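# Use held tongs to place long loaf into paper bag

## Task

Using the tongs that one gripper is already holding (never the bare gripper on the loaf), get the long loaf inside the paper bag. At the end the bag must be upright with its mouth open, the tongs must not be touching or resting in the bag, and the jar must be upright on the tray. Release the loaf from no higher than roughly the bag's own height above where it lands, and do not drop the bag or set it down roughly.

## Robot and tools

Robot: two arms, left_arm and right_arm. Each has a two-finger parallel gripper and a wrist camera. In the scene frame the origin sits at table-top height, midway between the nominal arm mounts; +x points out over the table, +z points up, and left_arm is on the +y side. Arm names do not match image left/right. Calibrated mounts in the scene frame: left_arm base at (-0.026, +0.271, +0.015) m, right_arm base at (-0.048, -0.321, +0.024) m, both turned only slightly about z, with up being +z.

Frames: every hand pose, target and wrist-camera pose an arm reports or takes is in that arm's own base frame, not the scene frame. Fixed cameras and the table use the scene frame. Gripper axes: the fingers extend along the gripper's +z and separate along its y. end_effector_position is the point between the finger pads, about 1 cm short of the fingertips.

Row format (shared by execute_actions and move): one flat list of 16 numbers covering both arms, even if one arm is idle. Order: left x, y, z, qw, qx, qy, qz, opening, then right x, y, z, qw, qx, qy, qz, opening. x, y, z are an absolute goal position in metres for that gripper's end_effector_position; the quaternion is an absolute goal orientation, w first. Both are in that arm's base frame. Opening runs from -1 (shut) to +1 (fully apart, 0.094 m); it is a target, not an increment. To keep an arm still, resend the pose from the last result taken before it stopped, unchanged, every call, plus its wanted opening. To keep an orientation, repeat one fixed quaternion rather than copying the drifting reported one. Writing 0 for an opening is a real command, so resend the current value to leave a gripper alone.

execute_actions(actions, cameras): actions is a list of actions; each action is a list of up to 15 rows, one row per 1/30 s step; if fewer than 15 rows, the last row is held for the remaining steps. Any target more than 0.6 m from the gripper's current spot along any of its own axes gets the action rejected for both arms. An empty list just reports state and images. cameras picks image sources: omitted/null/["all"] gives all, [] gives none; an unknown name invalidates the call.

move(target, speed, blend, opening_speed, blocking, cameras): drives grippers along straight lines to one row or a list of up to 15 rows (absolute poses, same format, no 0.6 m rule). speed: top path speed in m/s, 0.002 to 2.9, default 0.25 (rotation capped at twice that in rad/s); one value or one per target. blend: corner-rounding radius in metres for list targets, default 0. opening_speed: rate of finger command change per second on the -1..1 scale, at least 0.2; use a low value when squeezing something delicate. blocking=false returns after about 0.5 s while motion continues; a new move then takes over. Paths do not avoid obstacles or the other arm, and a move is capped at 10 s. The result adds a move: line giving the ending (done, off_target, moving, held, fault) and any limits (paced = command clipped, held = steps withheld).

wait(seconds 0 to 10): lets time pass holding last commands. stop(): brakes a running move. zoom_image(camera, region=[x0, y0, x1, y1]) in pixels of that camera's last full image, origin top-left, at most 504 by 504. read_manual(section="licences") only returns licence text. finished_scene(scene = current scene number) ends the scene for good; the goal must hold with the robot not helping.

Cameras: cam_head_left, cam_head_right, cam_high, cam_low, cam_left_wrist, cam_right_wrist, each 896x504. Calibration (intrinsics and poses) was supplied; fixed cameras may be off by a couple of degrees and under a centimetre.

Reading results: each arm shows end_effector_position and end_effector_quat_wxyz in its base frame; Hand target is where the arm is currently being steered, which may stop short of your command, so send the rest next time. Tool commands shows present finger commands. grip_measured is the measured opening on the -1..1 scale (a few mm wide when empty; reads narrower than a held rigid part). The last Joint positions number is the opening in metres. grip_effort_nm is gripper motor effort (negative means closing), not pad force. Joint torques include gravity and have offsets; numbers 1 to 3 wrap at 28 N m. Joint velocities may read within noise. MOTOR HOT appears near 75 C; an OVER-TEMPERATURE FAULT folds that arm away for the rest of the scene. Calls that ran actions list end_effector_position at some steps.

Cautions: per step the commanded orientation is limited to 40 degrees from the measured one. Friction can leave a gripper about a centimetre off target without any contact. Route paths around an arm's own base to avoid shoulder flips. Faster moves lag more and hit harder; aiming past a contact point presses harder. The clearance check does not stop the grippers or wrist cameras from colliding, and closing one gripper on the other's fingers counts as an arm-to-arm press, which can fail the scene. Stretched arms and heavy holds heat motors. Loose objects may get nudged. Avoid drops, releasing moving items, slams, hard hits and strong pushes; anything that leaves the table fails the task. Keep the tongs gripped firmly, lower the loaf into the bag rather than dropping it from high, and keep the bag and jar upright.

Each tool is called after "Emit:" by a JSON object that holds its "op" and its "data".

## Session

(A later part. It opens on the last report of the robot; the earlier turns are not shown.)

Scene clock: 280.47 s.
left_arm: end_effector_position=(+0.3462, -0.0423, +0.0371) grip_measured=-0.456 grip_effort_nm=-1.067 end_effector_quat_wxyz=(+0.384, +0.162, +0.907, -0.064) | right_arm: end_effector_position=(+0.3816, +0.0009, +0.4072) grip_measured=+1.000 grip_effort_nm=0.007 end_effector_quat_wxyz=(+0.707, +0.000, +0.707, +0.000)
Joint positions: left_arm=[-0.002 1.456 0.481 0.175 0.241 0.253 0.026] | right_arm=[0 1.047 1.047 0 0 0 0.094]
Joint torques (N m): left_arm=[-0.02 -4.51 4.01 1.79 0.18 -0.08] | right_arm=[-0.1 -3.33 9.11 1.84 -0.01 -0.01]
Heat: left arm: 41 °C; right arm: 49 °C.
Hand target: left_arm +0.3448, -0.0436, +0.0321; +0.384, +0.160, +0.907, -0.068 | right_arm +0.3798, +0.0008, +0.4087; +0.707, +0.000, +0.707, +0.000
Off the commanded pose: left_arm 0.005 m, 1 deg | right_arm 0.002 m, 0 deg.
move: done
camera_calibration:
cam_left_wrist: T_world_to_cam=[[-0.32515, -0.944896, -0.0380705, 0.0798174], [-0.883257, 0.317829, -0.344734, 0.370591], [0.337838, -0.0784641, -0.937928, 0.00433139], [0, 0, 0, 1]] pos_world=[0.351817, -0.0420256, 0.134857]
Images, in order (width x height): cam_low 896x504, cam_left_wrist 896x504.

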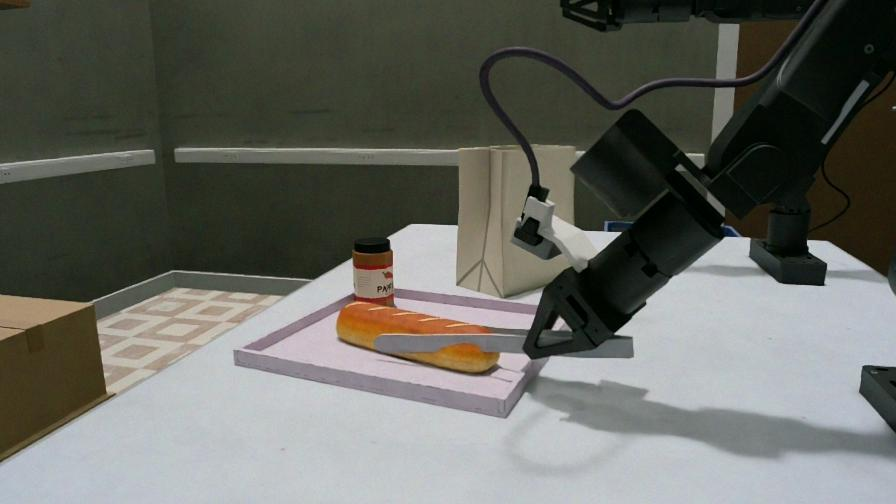

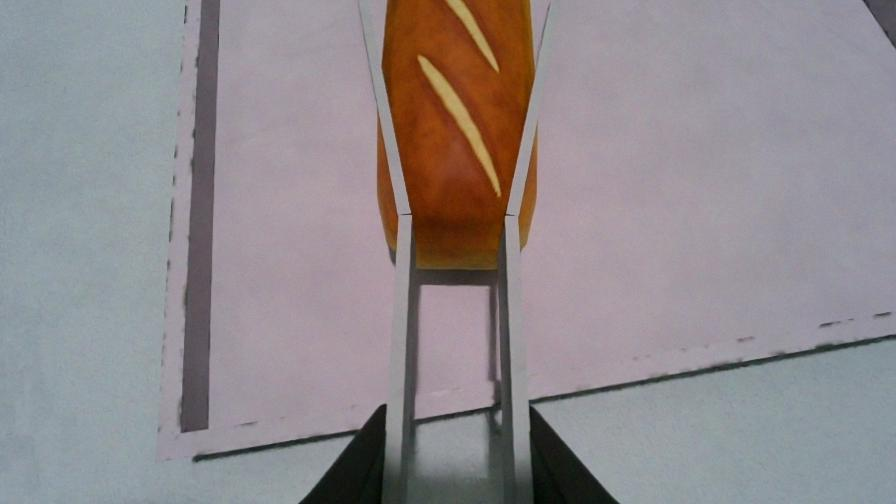

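Emit:
{"op": "move", "data": {"target": [0.345,-0.0435,0.032,0.3848,0.1598,0.9065,-0.0678,-0.15,0.3797,0.0009,0.4087,0.7071,0,0.7071,0,1], "opening_speed": 0.3, "cameras": []}}

Emit:
{"op": "move", "data": {"target": [[0.33,-0.0435,0.12,0.3848,0.1598,0.9065,-0.0678,-0.15,0.3797,0.0009,0.4087,0.7071,0,0.7071,0,1],[0.405,-0.067,0.26,-0.0688,0.1646,0.9839,0.0115,-0.15,0.3797,0.0009,0.4087,0.7071,0,0.7071,0,1]], "speed": [0.1,0.2]}}

Emit:
{"op": "zoom_image", "data": {"camera": "cam_low", "region": [230, 120, 650, 430]}}

Emit:
{"op": "zoom_image", "data": {"camera": "cam_head_right", "region": [320, 230, 480, 360]}}

Scene clock: 295.17 s.
left_arm: end_effector_position=(+0.3479, -0.0423, +0.0386) grip_measured=-0.152 grip_effort_nm=0.061 end_effector_quat_wxyz=(+0.388, +0.162, +0.905, -0.063) | right_arm: end_effector_position=(+0.3816, +0.0009, +0.4072) grip_measured=+1.000 grip_effort_nm=0.002 end_effector_quat_wxyz=(+0.707, +0.000, +0.707, +0.000)
Joint positions: left_arm=[-0.002 1.456 0.481 0.185 0.241 0.253 0.04] | right_arm=[0 1.047 1.047 0 0 0 0.094]
Joint torques (N m): left_arm=[-0.28 -4.27 3.9 1.75 0.18 0.01] | right_arm=[-0.1 -3.34 9.1 1.84 -0.01 -0.01]
Heat: left arm: 39 °C; right arm: 50 °C.
Hand target: left_arm +0.3448, -0.0436, +0.0321; +0.385, +0.160, +0.907, -0.068 | right_arm +0.3798, +0.0008, +0.4087; +0.707, +0.000, +0.707, +0.000
Off the commanded pose: left_arm 0.007 m, 1 deg | right_arm 0.002 m, 0 deg.
move: done
No camera images: "cameras" was empty.

Scene clock: 299.03 s.
left_arm: end_effector_position=(+0.3994, -0.0649, +0.2638) grip_measured=-0.152 grip_effort_nm=0.061 end_effector_quat_wxyz=(+0.158, +0.169, +0.973, +0.010) | right_arm: end_effector_position=(+0.3816, +0.0009, +0.4072) grip_measured=+1.000 grip_effort_nm=0.007 end_effector_quat_wxyz=(+0.707, +0.000, +0.707, +0.000)
Joint positions: left_arm=[-0.173 1.933 2.255 -1.574 -0.021 0.174 0.04] | right_arm=[0 1.047 1.047 0 0 0 0.094]
Joint torques (N m): left_arm=[-0.46 -8.14 7.06 0.82 -0.02 -0.09] | right_arm=[-0.1 -3.33 9.1 1.84 0 -0.01]
Heat: left arm: 39 °C; right arm: 50 °C.
Hand target: left_arm +0.4046, -0.0669, +0.2593; +0.153, +0.166, +0.974, +0.012 | right_arm +0.3798, +0.0008, +0.4087; +0.707, +0.000, +0.707, +0.000
Off the commanded pose: left_arm 0.007 m, 26 deg | right_arm 0.002 m, 0 deg.
joint sent to its limit (left arm) — joint 4 (wrist pitch), lower limit. The joint targets are off in orientation, not in position.
move: off_target (left_arm)
camera_calibration:
cam_left_wrist: T_world_to_cam=[[-0.321195, -0.940875, -0.107648, 0.101475], [-0.942185, 0.306023, 0.136517, 0.398729], [-0.0955025, 0.145273, -0.984772, 0.397209], [0, 0, 0, 1]] pos_world=[0.446204, -0.0842488, 0.34765]

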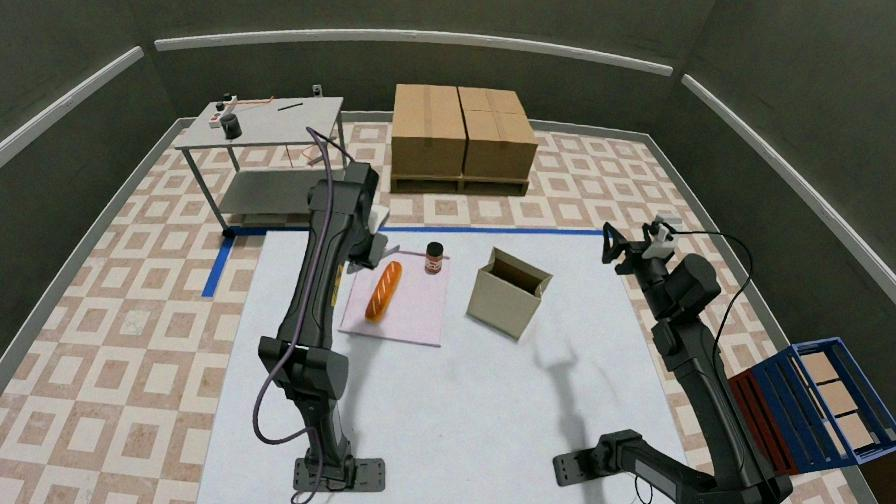

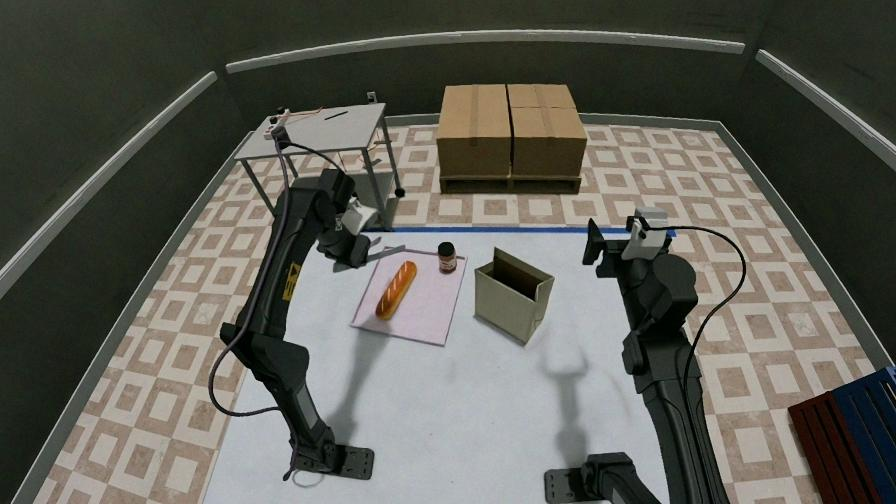

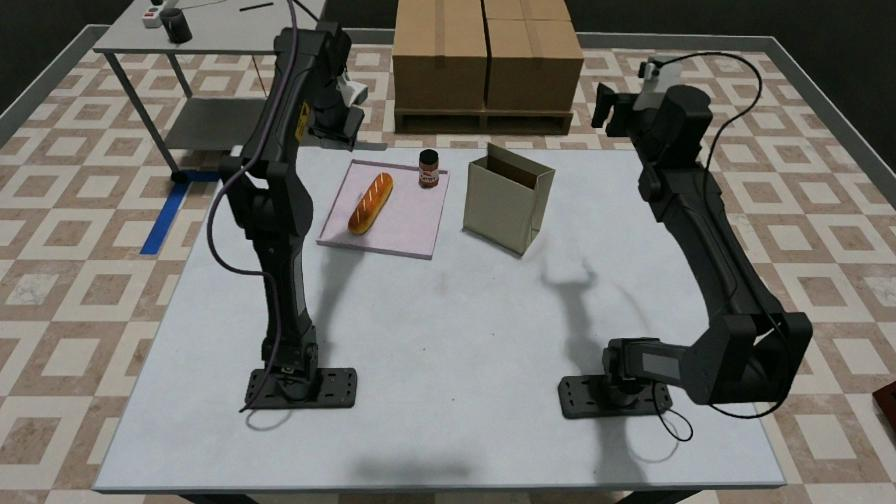

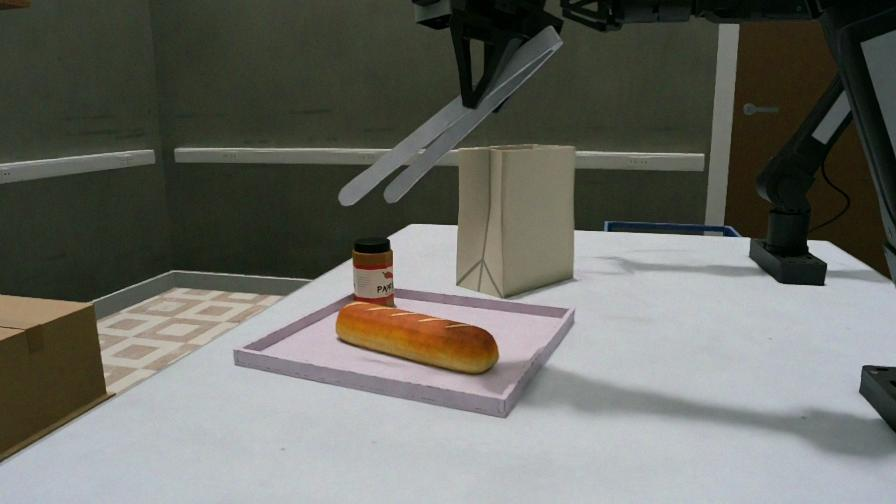

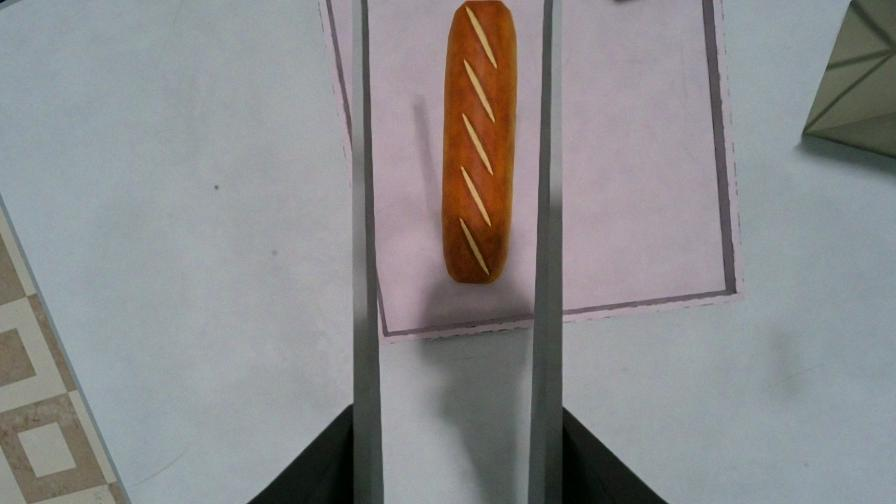

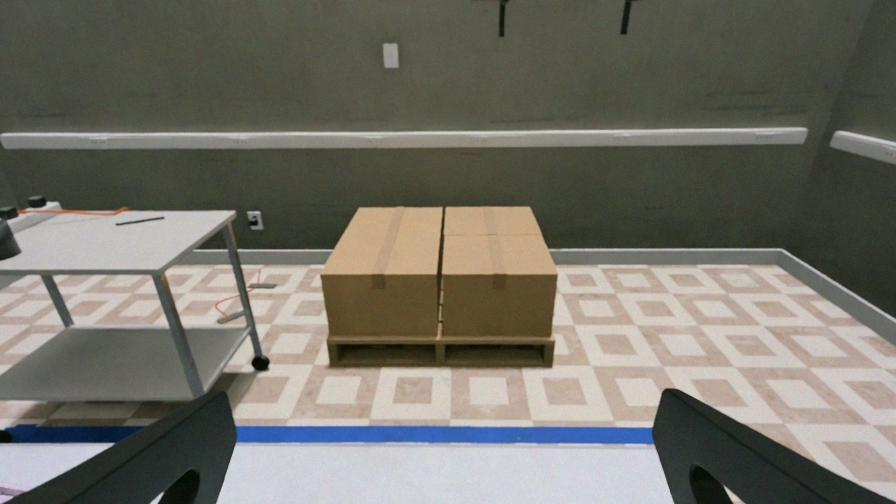

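Scaled by 1.200.

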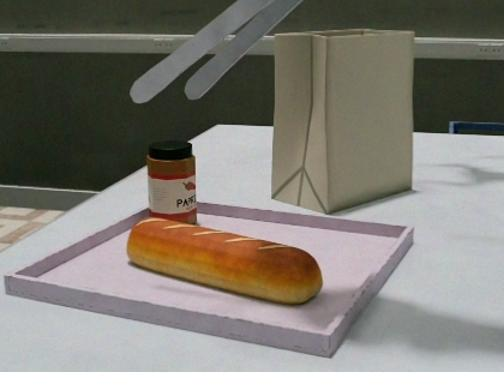

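Scaled by 3.150.

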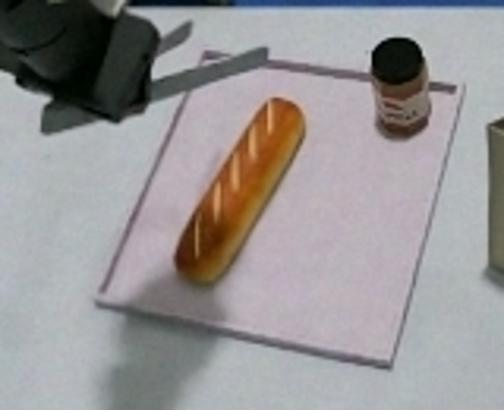

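Emit:
{"op": "move", "data": {"target": [0.39,-0.063,0.195,0.0172,0.1650,0.9861,-0.0029,-0.15,0.3797,0.0009,0.4087,0.7071,0,0.7071,0,1], "speed": 0.15, "cameras": ["cam_low","cam_left_wrist","cam_head_right"]}}

Scene clock: 311.20 s.
left_arm: end_effector_position=(+0.3913, -0.0639, +0.2092) grip_measured=-0.152 grip_effort_nm=0.061 end_effector_quat_wxyz=(+0.071, +0.168, +0.983, +0.001) | right_arm: end_effector_position=(+0.3816, +0.0009, +0.4072) grip_measured=+1.000 grip_effort_nm=0.017 end_effector_quat_wxyz=(+0.707, +0.000, +0.707, +0.000)
Joint positions: left_arm=[-0.165 1.991 2.14 -1.576 -0.001 0.173 0.04] | right_arm=[0 1.047 1.047 0 0 0 0.094]
Joint torques (N m): left_arm=[0.51 -9.47 4.18 0.49 0.03 -0.01] | right_arm=[-0.1 -3.33 9.1 1.84 -0.01 -0.01]
Heat: left arm: 39 °C; right arm: 50 °C.
Hand target: left_arm +0.3895, -0.0629, +0.1949; +0.047, +0.165, +0.985, -0.003 | right_arm +0.3798, +0.0008, +0.4087; +0.707, +0.000, +0.707, +0.000
Off the commanded pose: left_arm 0.014 m, 6 deg | right_arm 0.002 m, 0 deg.
joint sent to its limit (left arm) — joint 4 (wrist pitch), lower limit. The joint targets are off in orientation, not in position.
move: off_target (left_arm)
camera_calibration:
cam_left_wrist: T_world_to_cam=[[-0.332633, -0.941134, -0.0601797, 0.0884067], [-0.904688, 0.300432, 0.302126, 0.348584], [-0.266261, 0.154941, -0.951367, 0.402996], [0, 0, 0, 1]] pos_world=[0.452069, -0.0839639, 0.283401]
Images, in order (width x height): cam_head_right 896x504, cam_low 896x504, cam_left_wrist 896x504.

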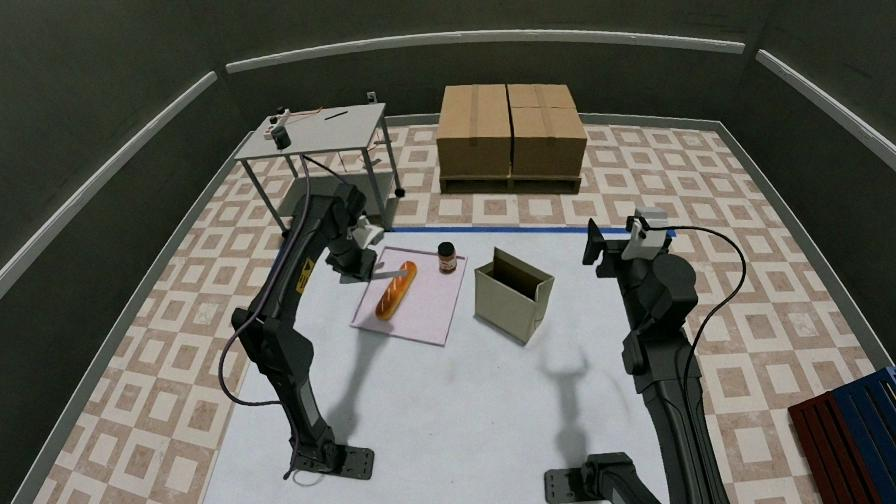

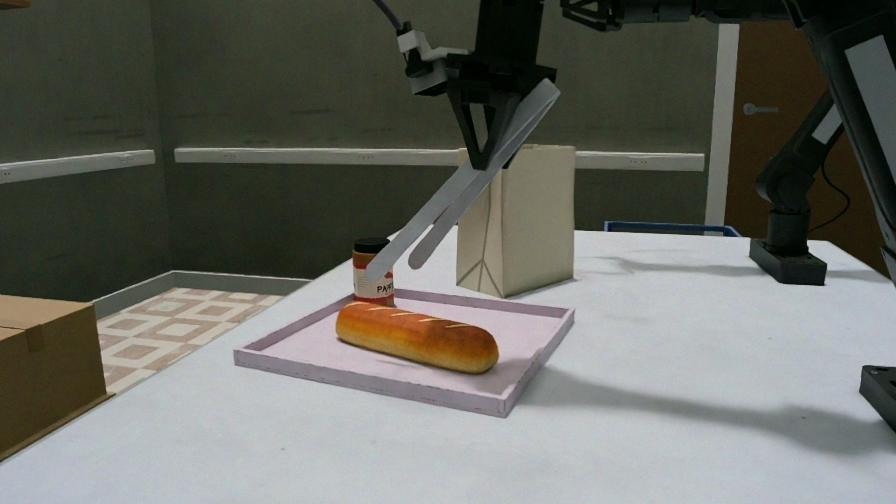

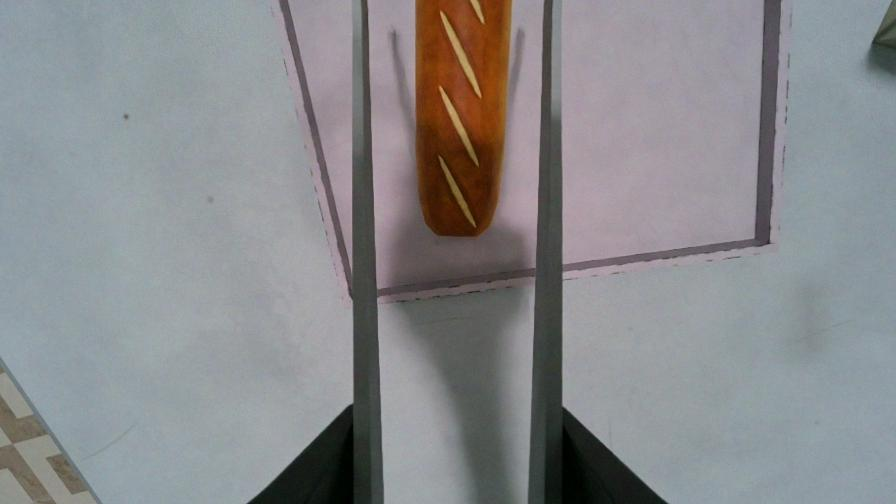

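Emit:
{"op": "move", "data": {"target": [0.389,-0.062,0.132,0.0172,0.1650,0.9861,-0.0029,-0.15,0.3797,0.0009,0.4087,0.7071,0,0.7071,0,1], "speed": 0.07, "cameras": ["cam_low","cam_left_wrist","cam_head_right"]}}

Emit:
{"op": "zoom_image", "data": {"camera": "cam_low", "region": [230, 120, 650, 430]}}

Scene clock: 319.13 s.
left_arm: end_effector_position=(+0.3871, -0.0631, +0.1459) grip_measured=-0.152 grip_effort_nm=0.056 end_effector_quat_wxyz=(+0.030, +0.168, +0.985, +0.000) | right_arm: end_effector_position=(+0.3816, +0.0009, +0.4072) grip_measured=+1.000 grip_effort_nm=0.007 end_effector_quat_wxyz=(+0.707, +0.000, +0.707, +0.000)
Joint positions: left_arm=[-0.164 1.991 1.888 -1.408 0 0.173 0.04] | right_arm=[0 1.047 1.047 0 0 0 0.094]
Joint torques (N m): left_arm=[0.7 -9.89 4.49 0.63 0.11 0] | right_arm=[-0.1 -3.34 9.09 1.84 -0.01 -0.01]
Heat: left arm: 41 °C; right arm: 50 °C.
Hand target: left_arm +0.3886, -0.0619, +0.1323; +0.017, +0.165, +0.986, -0.003 | right_arm +0.3798, +0.0008, +0.4087; +0.707, +0.000, +0.707, +0.000
Off the commanded pose: left_arm 0.014 m, 1 deg | right_arm 0.002 m, 0 deg.
move: off_target (left_arm)
camera_calibration:
cam_left_wrist: T_world_to_cam=[[-0.336349, -0.940695, -0.044305, 0.0831373], [-0.876579, 0.295535, 0.379826, 0.341106], [-0.344206, 0.166591, -0.923997, 0.36845], [0, 0, 0, 1]] pos_world=[0.453792, -0.0839823, 0.214569]
Images, in order (width x height): cam_head_right 896x504, cam_low 896x504, cam_left_wrist 896x504.

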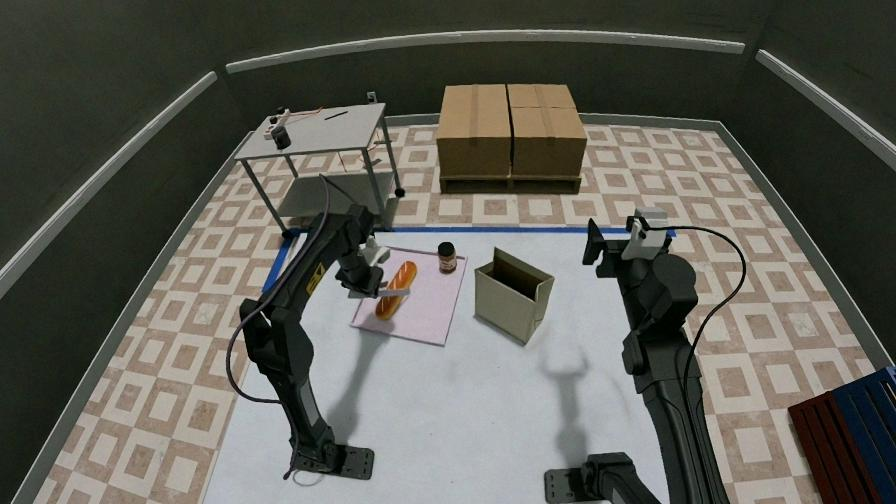

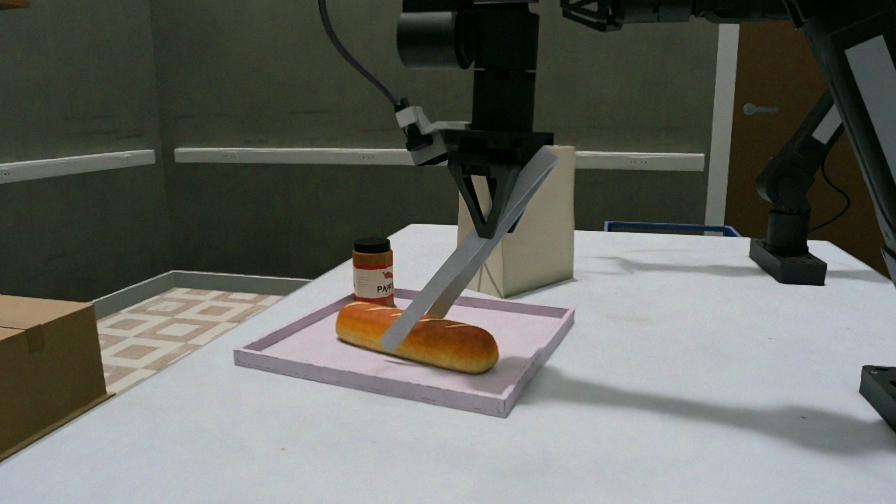

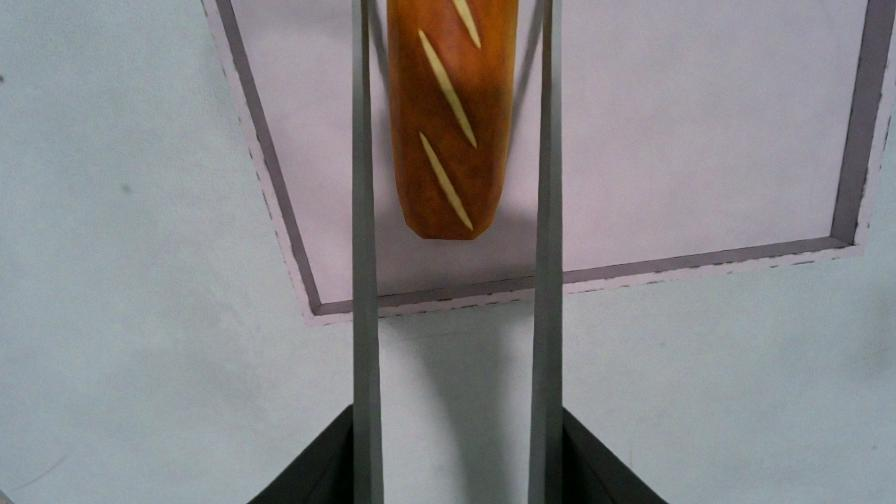

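Scaled by 1.200.

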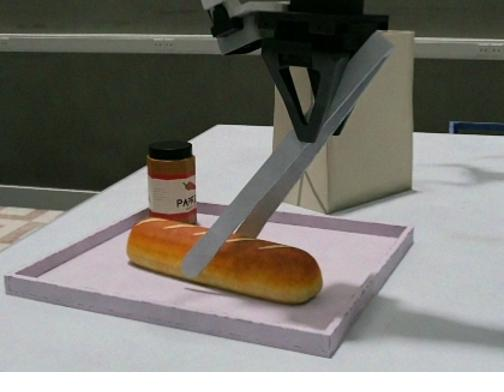

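Emit:
{"op": "move", "data": {"target": [0.389,-0.062,0.124,0.0172,0.1650,0.9861,-0.0029,-0.15,0.3797,0.0009,0.4087,0.7071,0,0.7071,0,1], "speed": 0.05, "cameras": []}}

Emit:
{"op": "move", "data": {"target": [0.389,-0.062,0.124,0.0172,0.1650,0.9861,-0.0029,-0.65,0.3797,0.0009,0.4087,0.7071,0,0.7071,0,1], "opening_speed": 0.25, "cameras": ["cam_low","cam_left_wrist"]}}

Emit:
{"op": "move", "data": {"target": [0.389,-0.062,0.155,0.0172,0.1650,0.9861,-0.0029,-0.7,0.3797,0.0009,0.4087,0.7071,0,0.7071,0,1], "speed": 0.04, "cameras": ["cam_low","cam_left_wrist"]}}

Scene clock: 327.30 s.
left_arm: end_effector_position=(+0.3878, -0.0633, +0.1374) grip_measured=-0.152 grip_effort_nm=0.056 end_effector_quat_wxyz=(+0.029, +0.168, +0.985, +0.000) | right_arm: end_effector_position=(+0.3816, +0.0009, +0.4072) grip_measured=+1.000 grip_effort_nm=0.017 end_effector_quat_wxyz=(+0.707, +0.000, +0.707, +0.000)
Joint positions: left_arm=[-0.164 1.991 1.854 -1.375 0 0.173 0.04] | right_arm=[0 1.047 1.047 0 0 0 0.094]
Joint torques (N m): left_arm=[0.83 -10.03 4.16 0.62 0.07 0.05] | right_arm=[-0.1 -3.33 9.1 1.84 -0.01 -0.01]
Heat: left arm: 42 °C; right arm: 51 °C.
Hand target: left_arm +0.3886, -0.0618, +0.1242; +0.017, +0.165, +0.986, -0.003 | right_arm +0.3798, +0.0008, +0.4087; +0.707, +0.000, +0.707, +0.000
Off the commanded pose: left_arm 0.014 m, 1 deg | right_arm 0.002 m, 0 deg.
move: off_target (left_arm)
No camera images: "cameras" was empty.

Scene clock: 329.50 s.
left_arm: end_effector_position=(+0.3882, -0.0628, +0.1374) grip_measured=-0.558 grip_effort_nm=-1.043 end_effector_quat_wxyz=(+0.030, +0.167, +0.985, +0.000) | right_arm: end_effector_position=(+0.3816, +0.0009, +0.4072) grip_measured=+1.000 grip_effort_nm=0.002 end_effector_quat_wxyz=(+0.707, +0.000, +0.707, +0.000)
Joint positions: left_arm=[-0.163 1.991 1.854 -1.374 0 0.173 0.021] | right_arm=[0 1.047 1.047 0 0 0 0.094]
Joint torques (N m): left_arm=[0.44 -10.22 4.15 0.58 0.09 0.02] | right_arm=[-0.1 -3.33 9.09 1.84 -0.01 -0.01]
Heat: left arm: 43 °C; right arm: 51 °C.
Hand target: left_arm +0.3886, -0.0619, +0.1242; +0.017, +0.165, +0.986, -0.003 | right_arm +0.3798, +0.0008, +0.4087; +0.707, +0.000, +0.707, +0.000
Off the commanded pose: left_arm 0.013 m, 1 deg | right_arm 0.002 m, 0 deg.
move: off_target (left_arm)
camera_calibration:
cam_left_wrist: T_world_to_cam=[[-0.334896, -0.941233, -0.0438781, 0.0827139], [-0.876993, 0.294333, 0.379804, 0.345271], [-0.344569, 0.165676, -0.924026, 0.361001], [0, 0, 0, 1]] pos_world=[0.454891, -0.0835808, 0.206068]
Images, in order (width x height): cam_low 896x504, cam_left_wrist 896x504.

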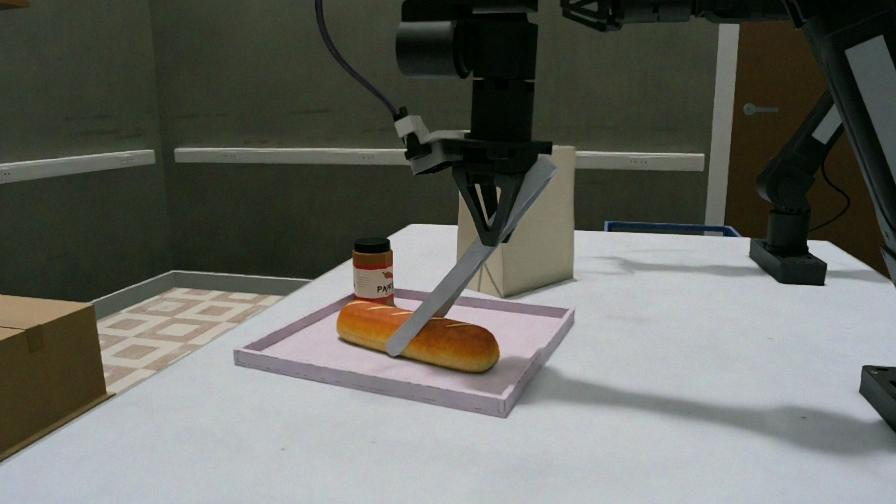

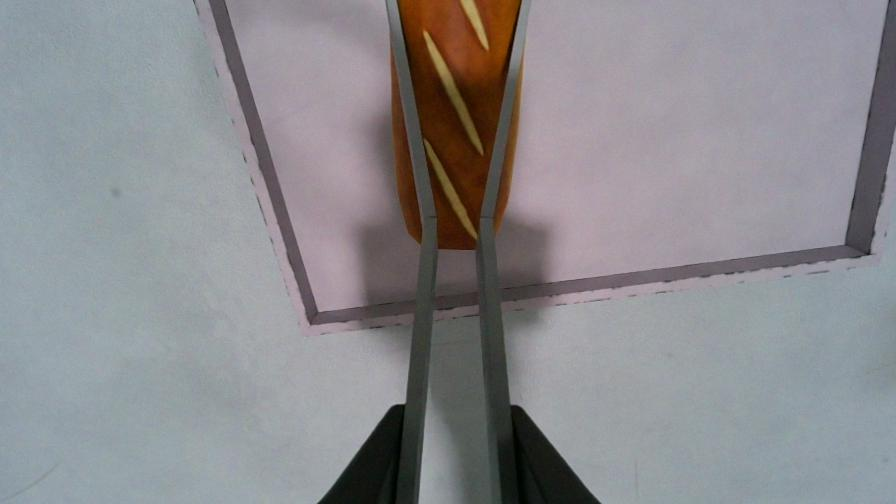

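Scene clock: 330.87 s.
left_arm: end_effector_position=(+0.3826, -0.0619, +0.1572) grip_measured=-0.559 grip_effort_nm=-1.067 end_effector_quat_wxyz=(+0.019, +0.167, +0.986, +0.000) | right_arm: end_effector_position=(+0.3816, +0.0009, +0.4072) grip_measured=+1.000 grip_effort_nm=0.012 end_effector_quat_wxyz=(+0.707, +0.000, +0.707, +0.000)
Joint positions: left_arm=[-0.163 2.003 1.95 -1.481 0 0.173 0.021] | right_arm=[0 1.047 1.047 0 0 0 0.094]
Joint torques (N m): left_arm=[0.46 -9.61 8.17 0.36 0.13 0.06] | right_arm=[-0.1 -3.34 9.1 1.84 -0.01 -0.01]
Heat: left arm: 43 °C; right arm: 51 °C.
Hand target: left_arm +0.3889, -0.0620, +0.1550; +0.018, +0.165, +0.986, -0.003 | right_arm +0.3798, +0.0008, +0.4087; +0.707, +0.000, +0.707, +0.000
Off the commanded pose: left_arm 0.007 m, 0 deg | right_arm 0.002 m, 0 deg.
move: done
camera_calibration:
cam_left_wrist: T_world_to_cam=[[-0.335752, -0.941098, -0.0400666, 0.0823161], [-0.868807, 0.292966, 0.399181, 0.326313], [-0.36393, 0.168836, -0.915996, 0.383537], [0, 0, 0, 1]] pos_world=[0.450722, -0.0828858, 0.224359]
Images, in order (width x height): cam_low 896x504, cam_left_wrist 896x504.

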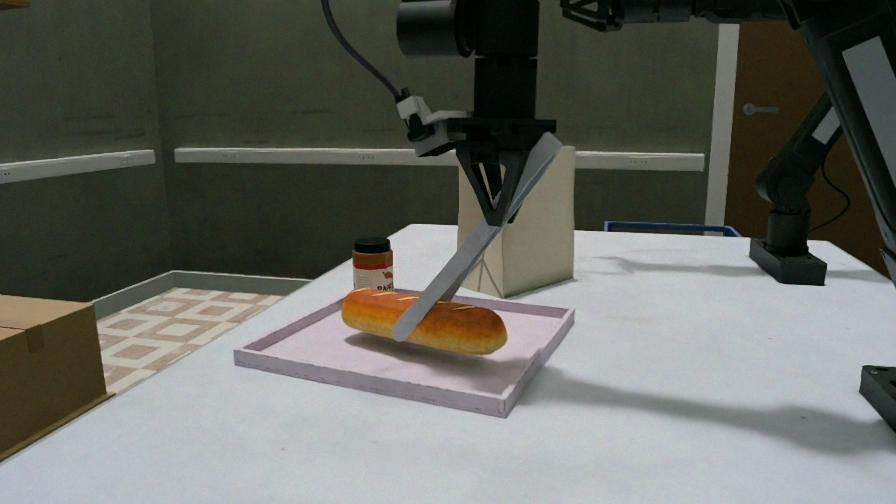

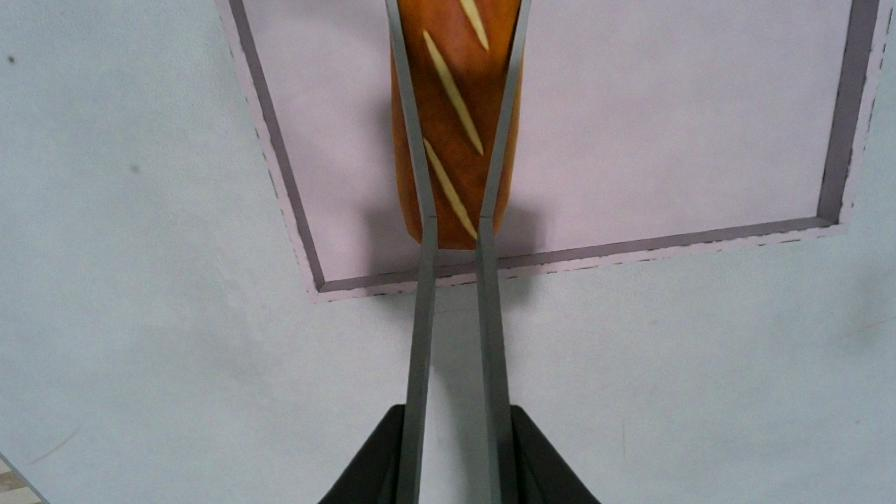

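Emit:
{"op": "move", "data": {"target": [[0.37,-0.06,0.26,0.0172,0.1650,0.9861,-0.0029,-0.75,0.3797,0.0009,0.4087,0.7071,0,0.7071,0,1],[0.33,-0.03,0.33,0.5927,0.1386,0.7865,-0.1045,-0.75,0.3797,0.0009,0.4087,0.7071,0,0.7071,0,1]], "speed": [0.1,0.25]}}

Scene clock: 365.90 s.
left_arm: end_effector_position=(+0.3319, -0.0285, +0.3219) grip_measured=-0.560 grip_effort_nm=-1.072 end_effector_quat_wxyz=(+0.575, +0.136, +0.800, -0.103) | right_arm: end_effector_position=(+0.3816, +0.0009, +0.4072) grip_measured=+1.000 grip_effort_nm=0.007 end_effector_quat_wxyz=(+0.707, +0.000, +0.707, +0.000)
Joint positions: left_arm=[0.159 0.953 0.993 -0.405 0.476 0.164 0.021] | right_arm=[0 1.047 1.047 0 0 0 0.094]
Joint torques (N m): left_arm=[0.09 -4.4 5.23 2.17 0.27 -0.04] | right_arm=[-0.1 -3.33 9.1 1.84 -0.01 -0.01]
Heat: left arm: 44 °C; right arm: 51 °C.
Hand target: left_arm +0.3298, -0.0301, +0.3300; +0.592, +0.139, +0.787, -0.104 | right_arm +0.3798, +0.0008, +0.4087; +0.707, +0.000, +0.707, +0.000
Off the commanded pose: left_arm 0.008 m, 3 deg | right_arm 0.002 m, 0 deg.
move: off_target (left_arm)
camera_calibration:
cam_left_wrist: T_world_to_cam=[[-0.308, -0.951342, -0.00913729, 0.0838864], [-0.661156, 0.220938, -0.716979, 0.495015], [0.684111, -0.214789, -0.697035, 0.0810398], [0, 0, 0, 1]] pos_world=[0.297679, -0.0121564, 0.412169]

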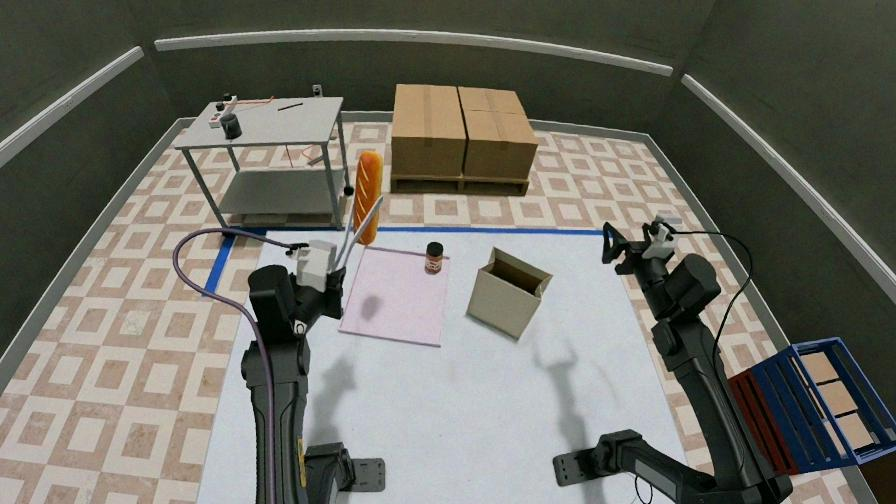

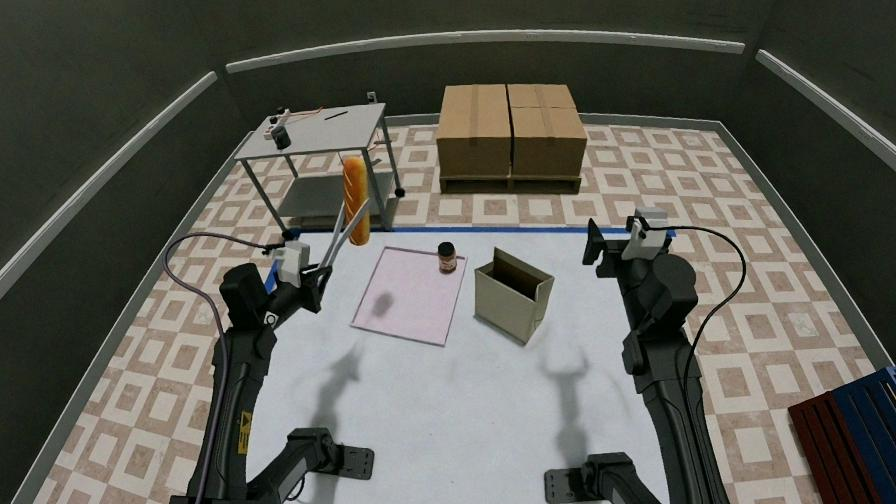

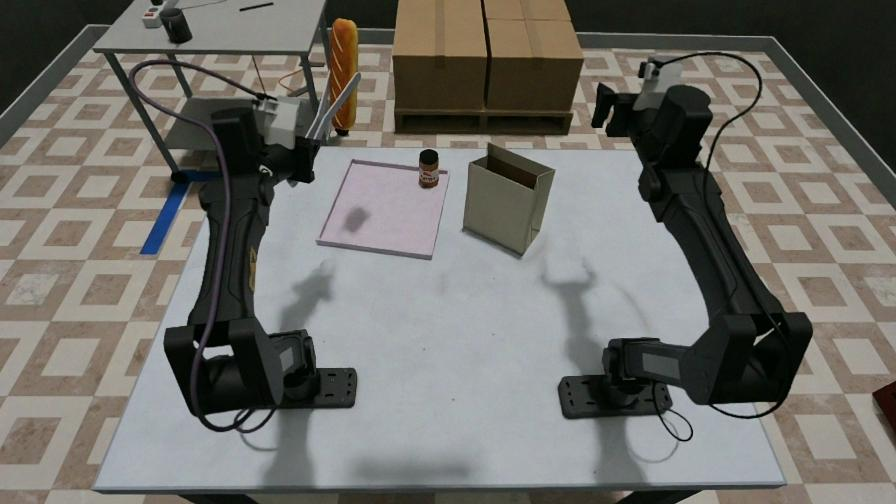

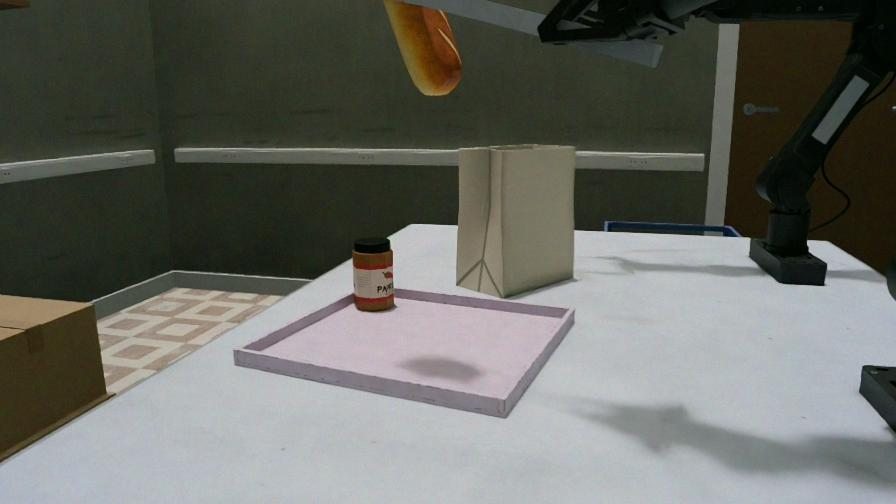

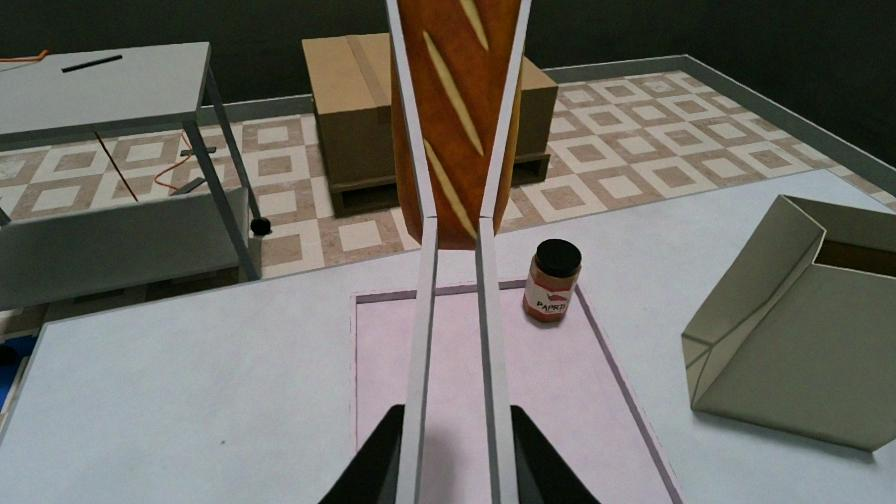

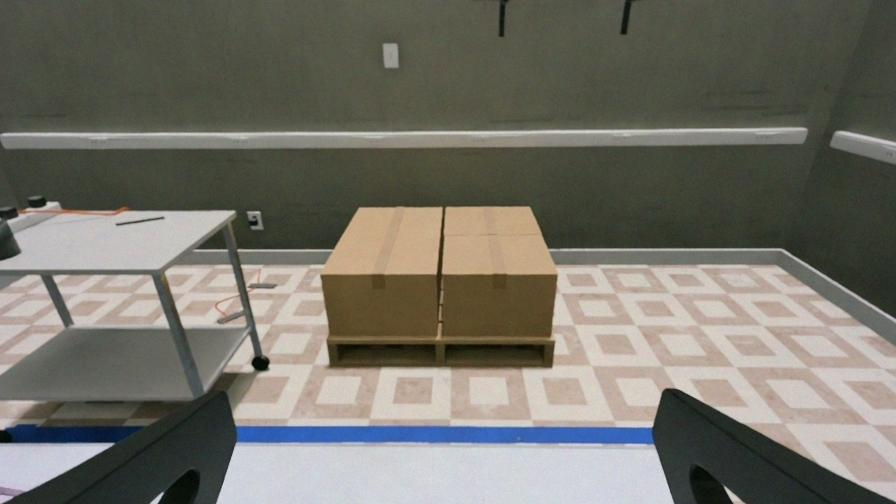

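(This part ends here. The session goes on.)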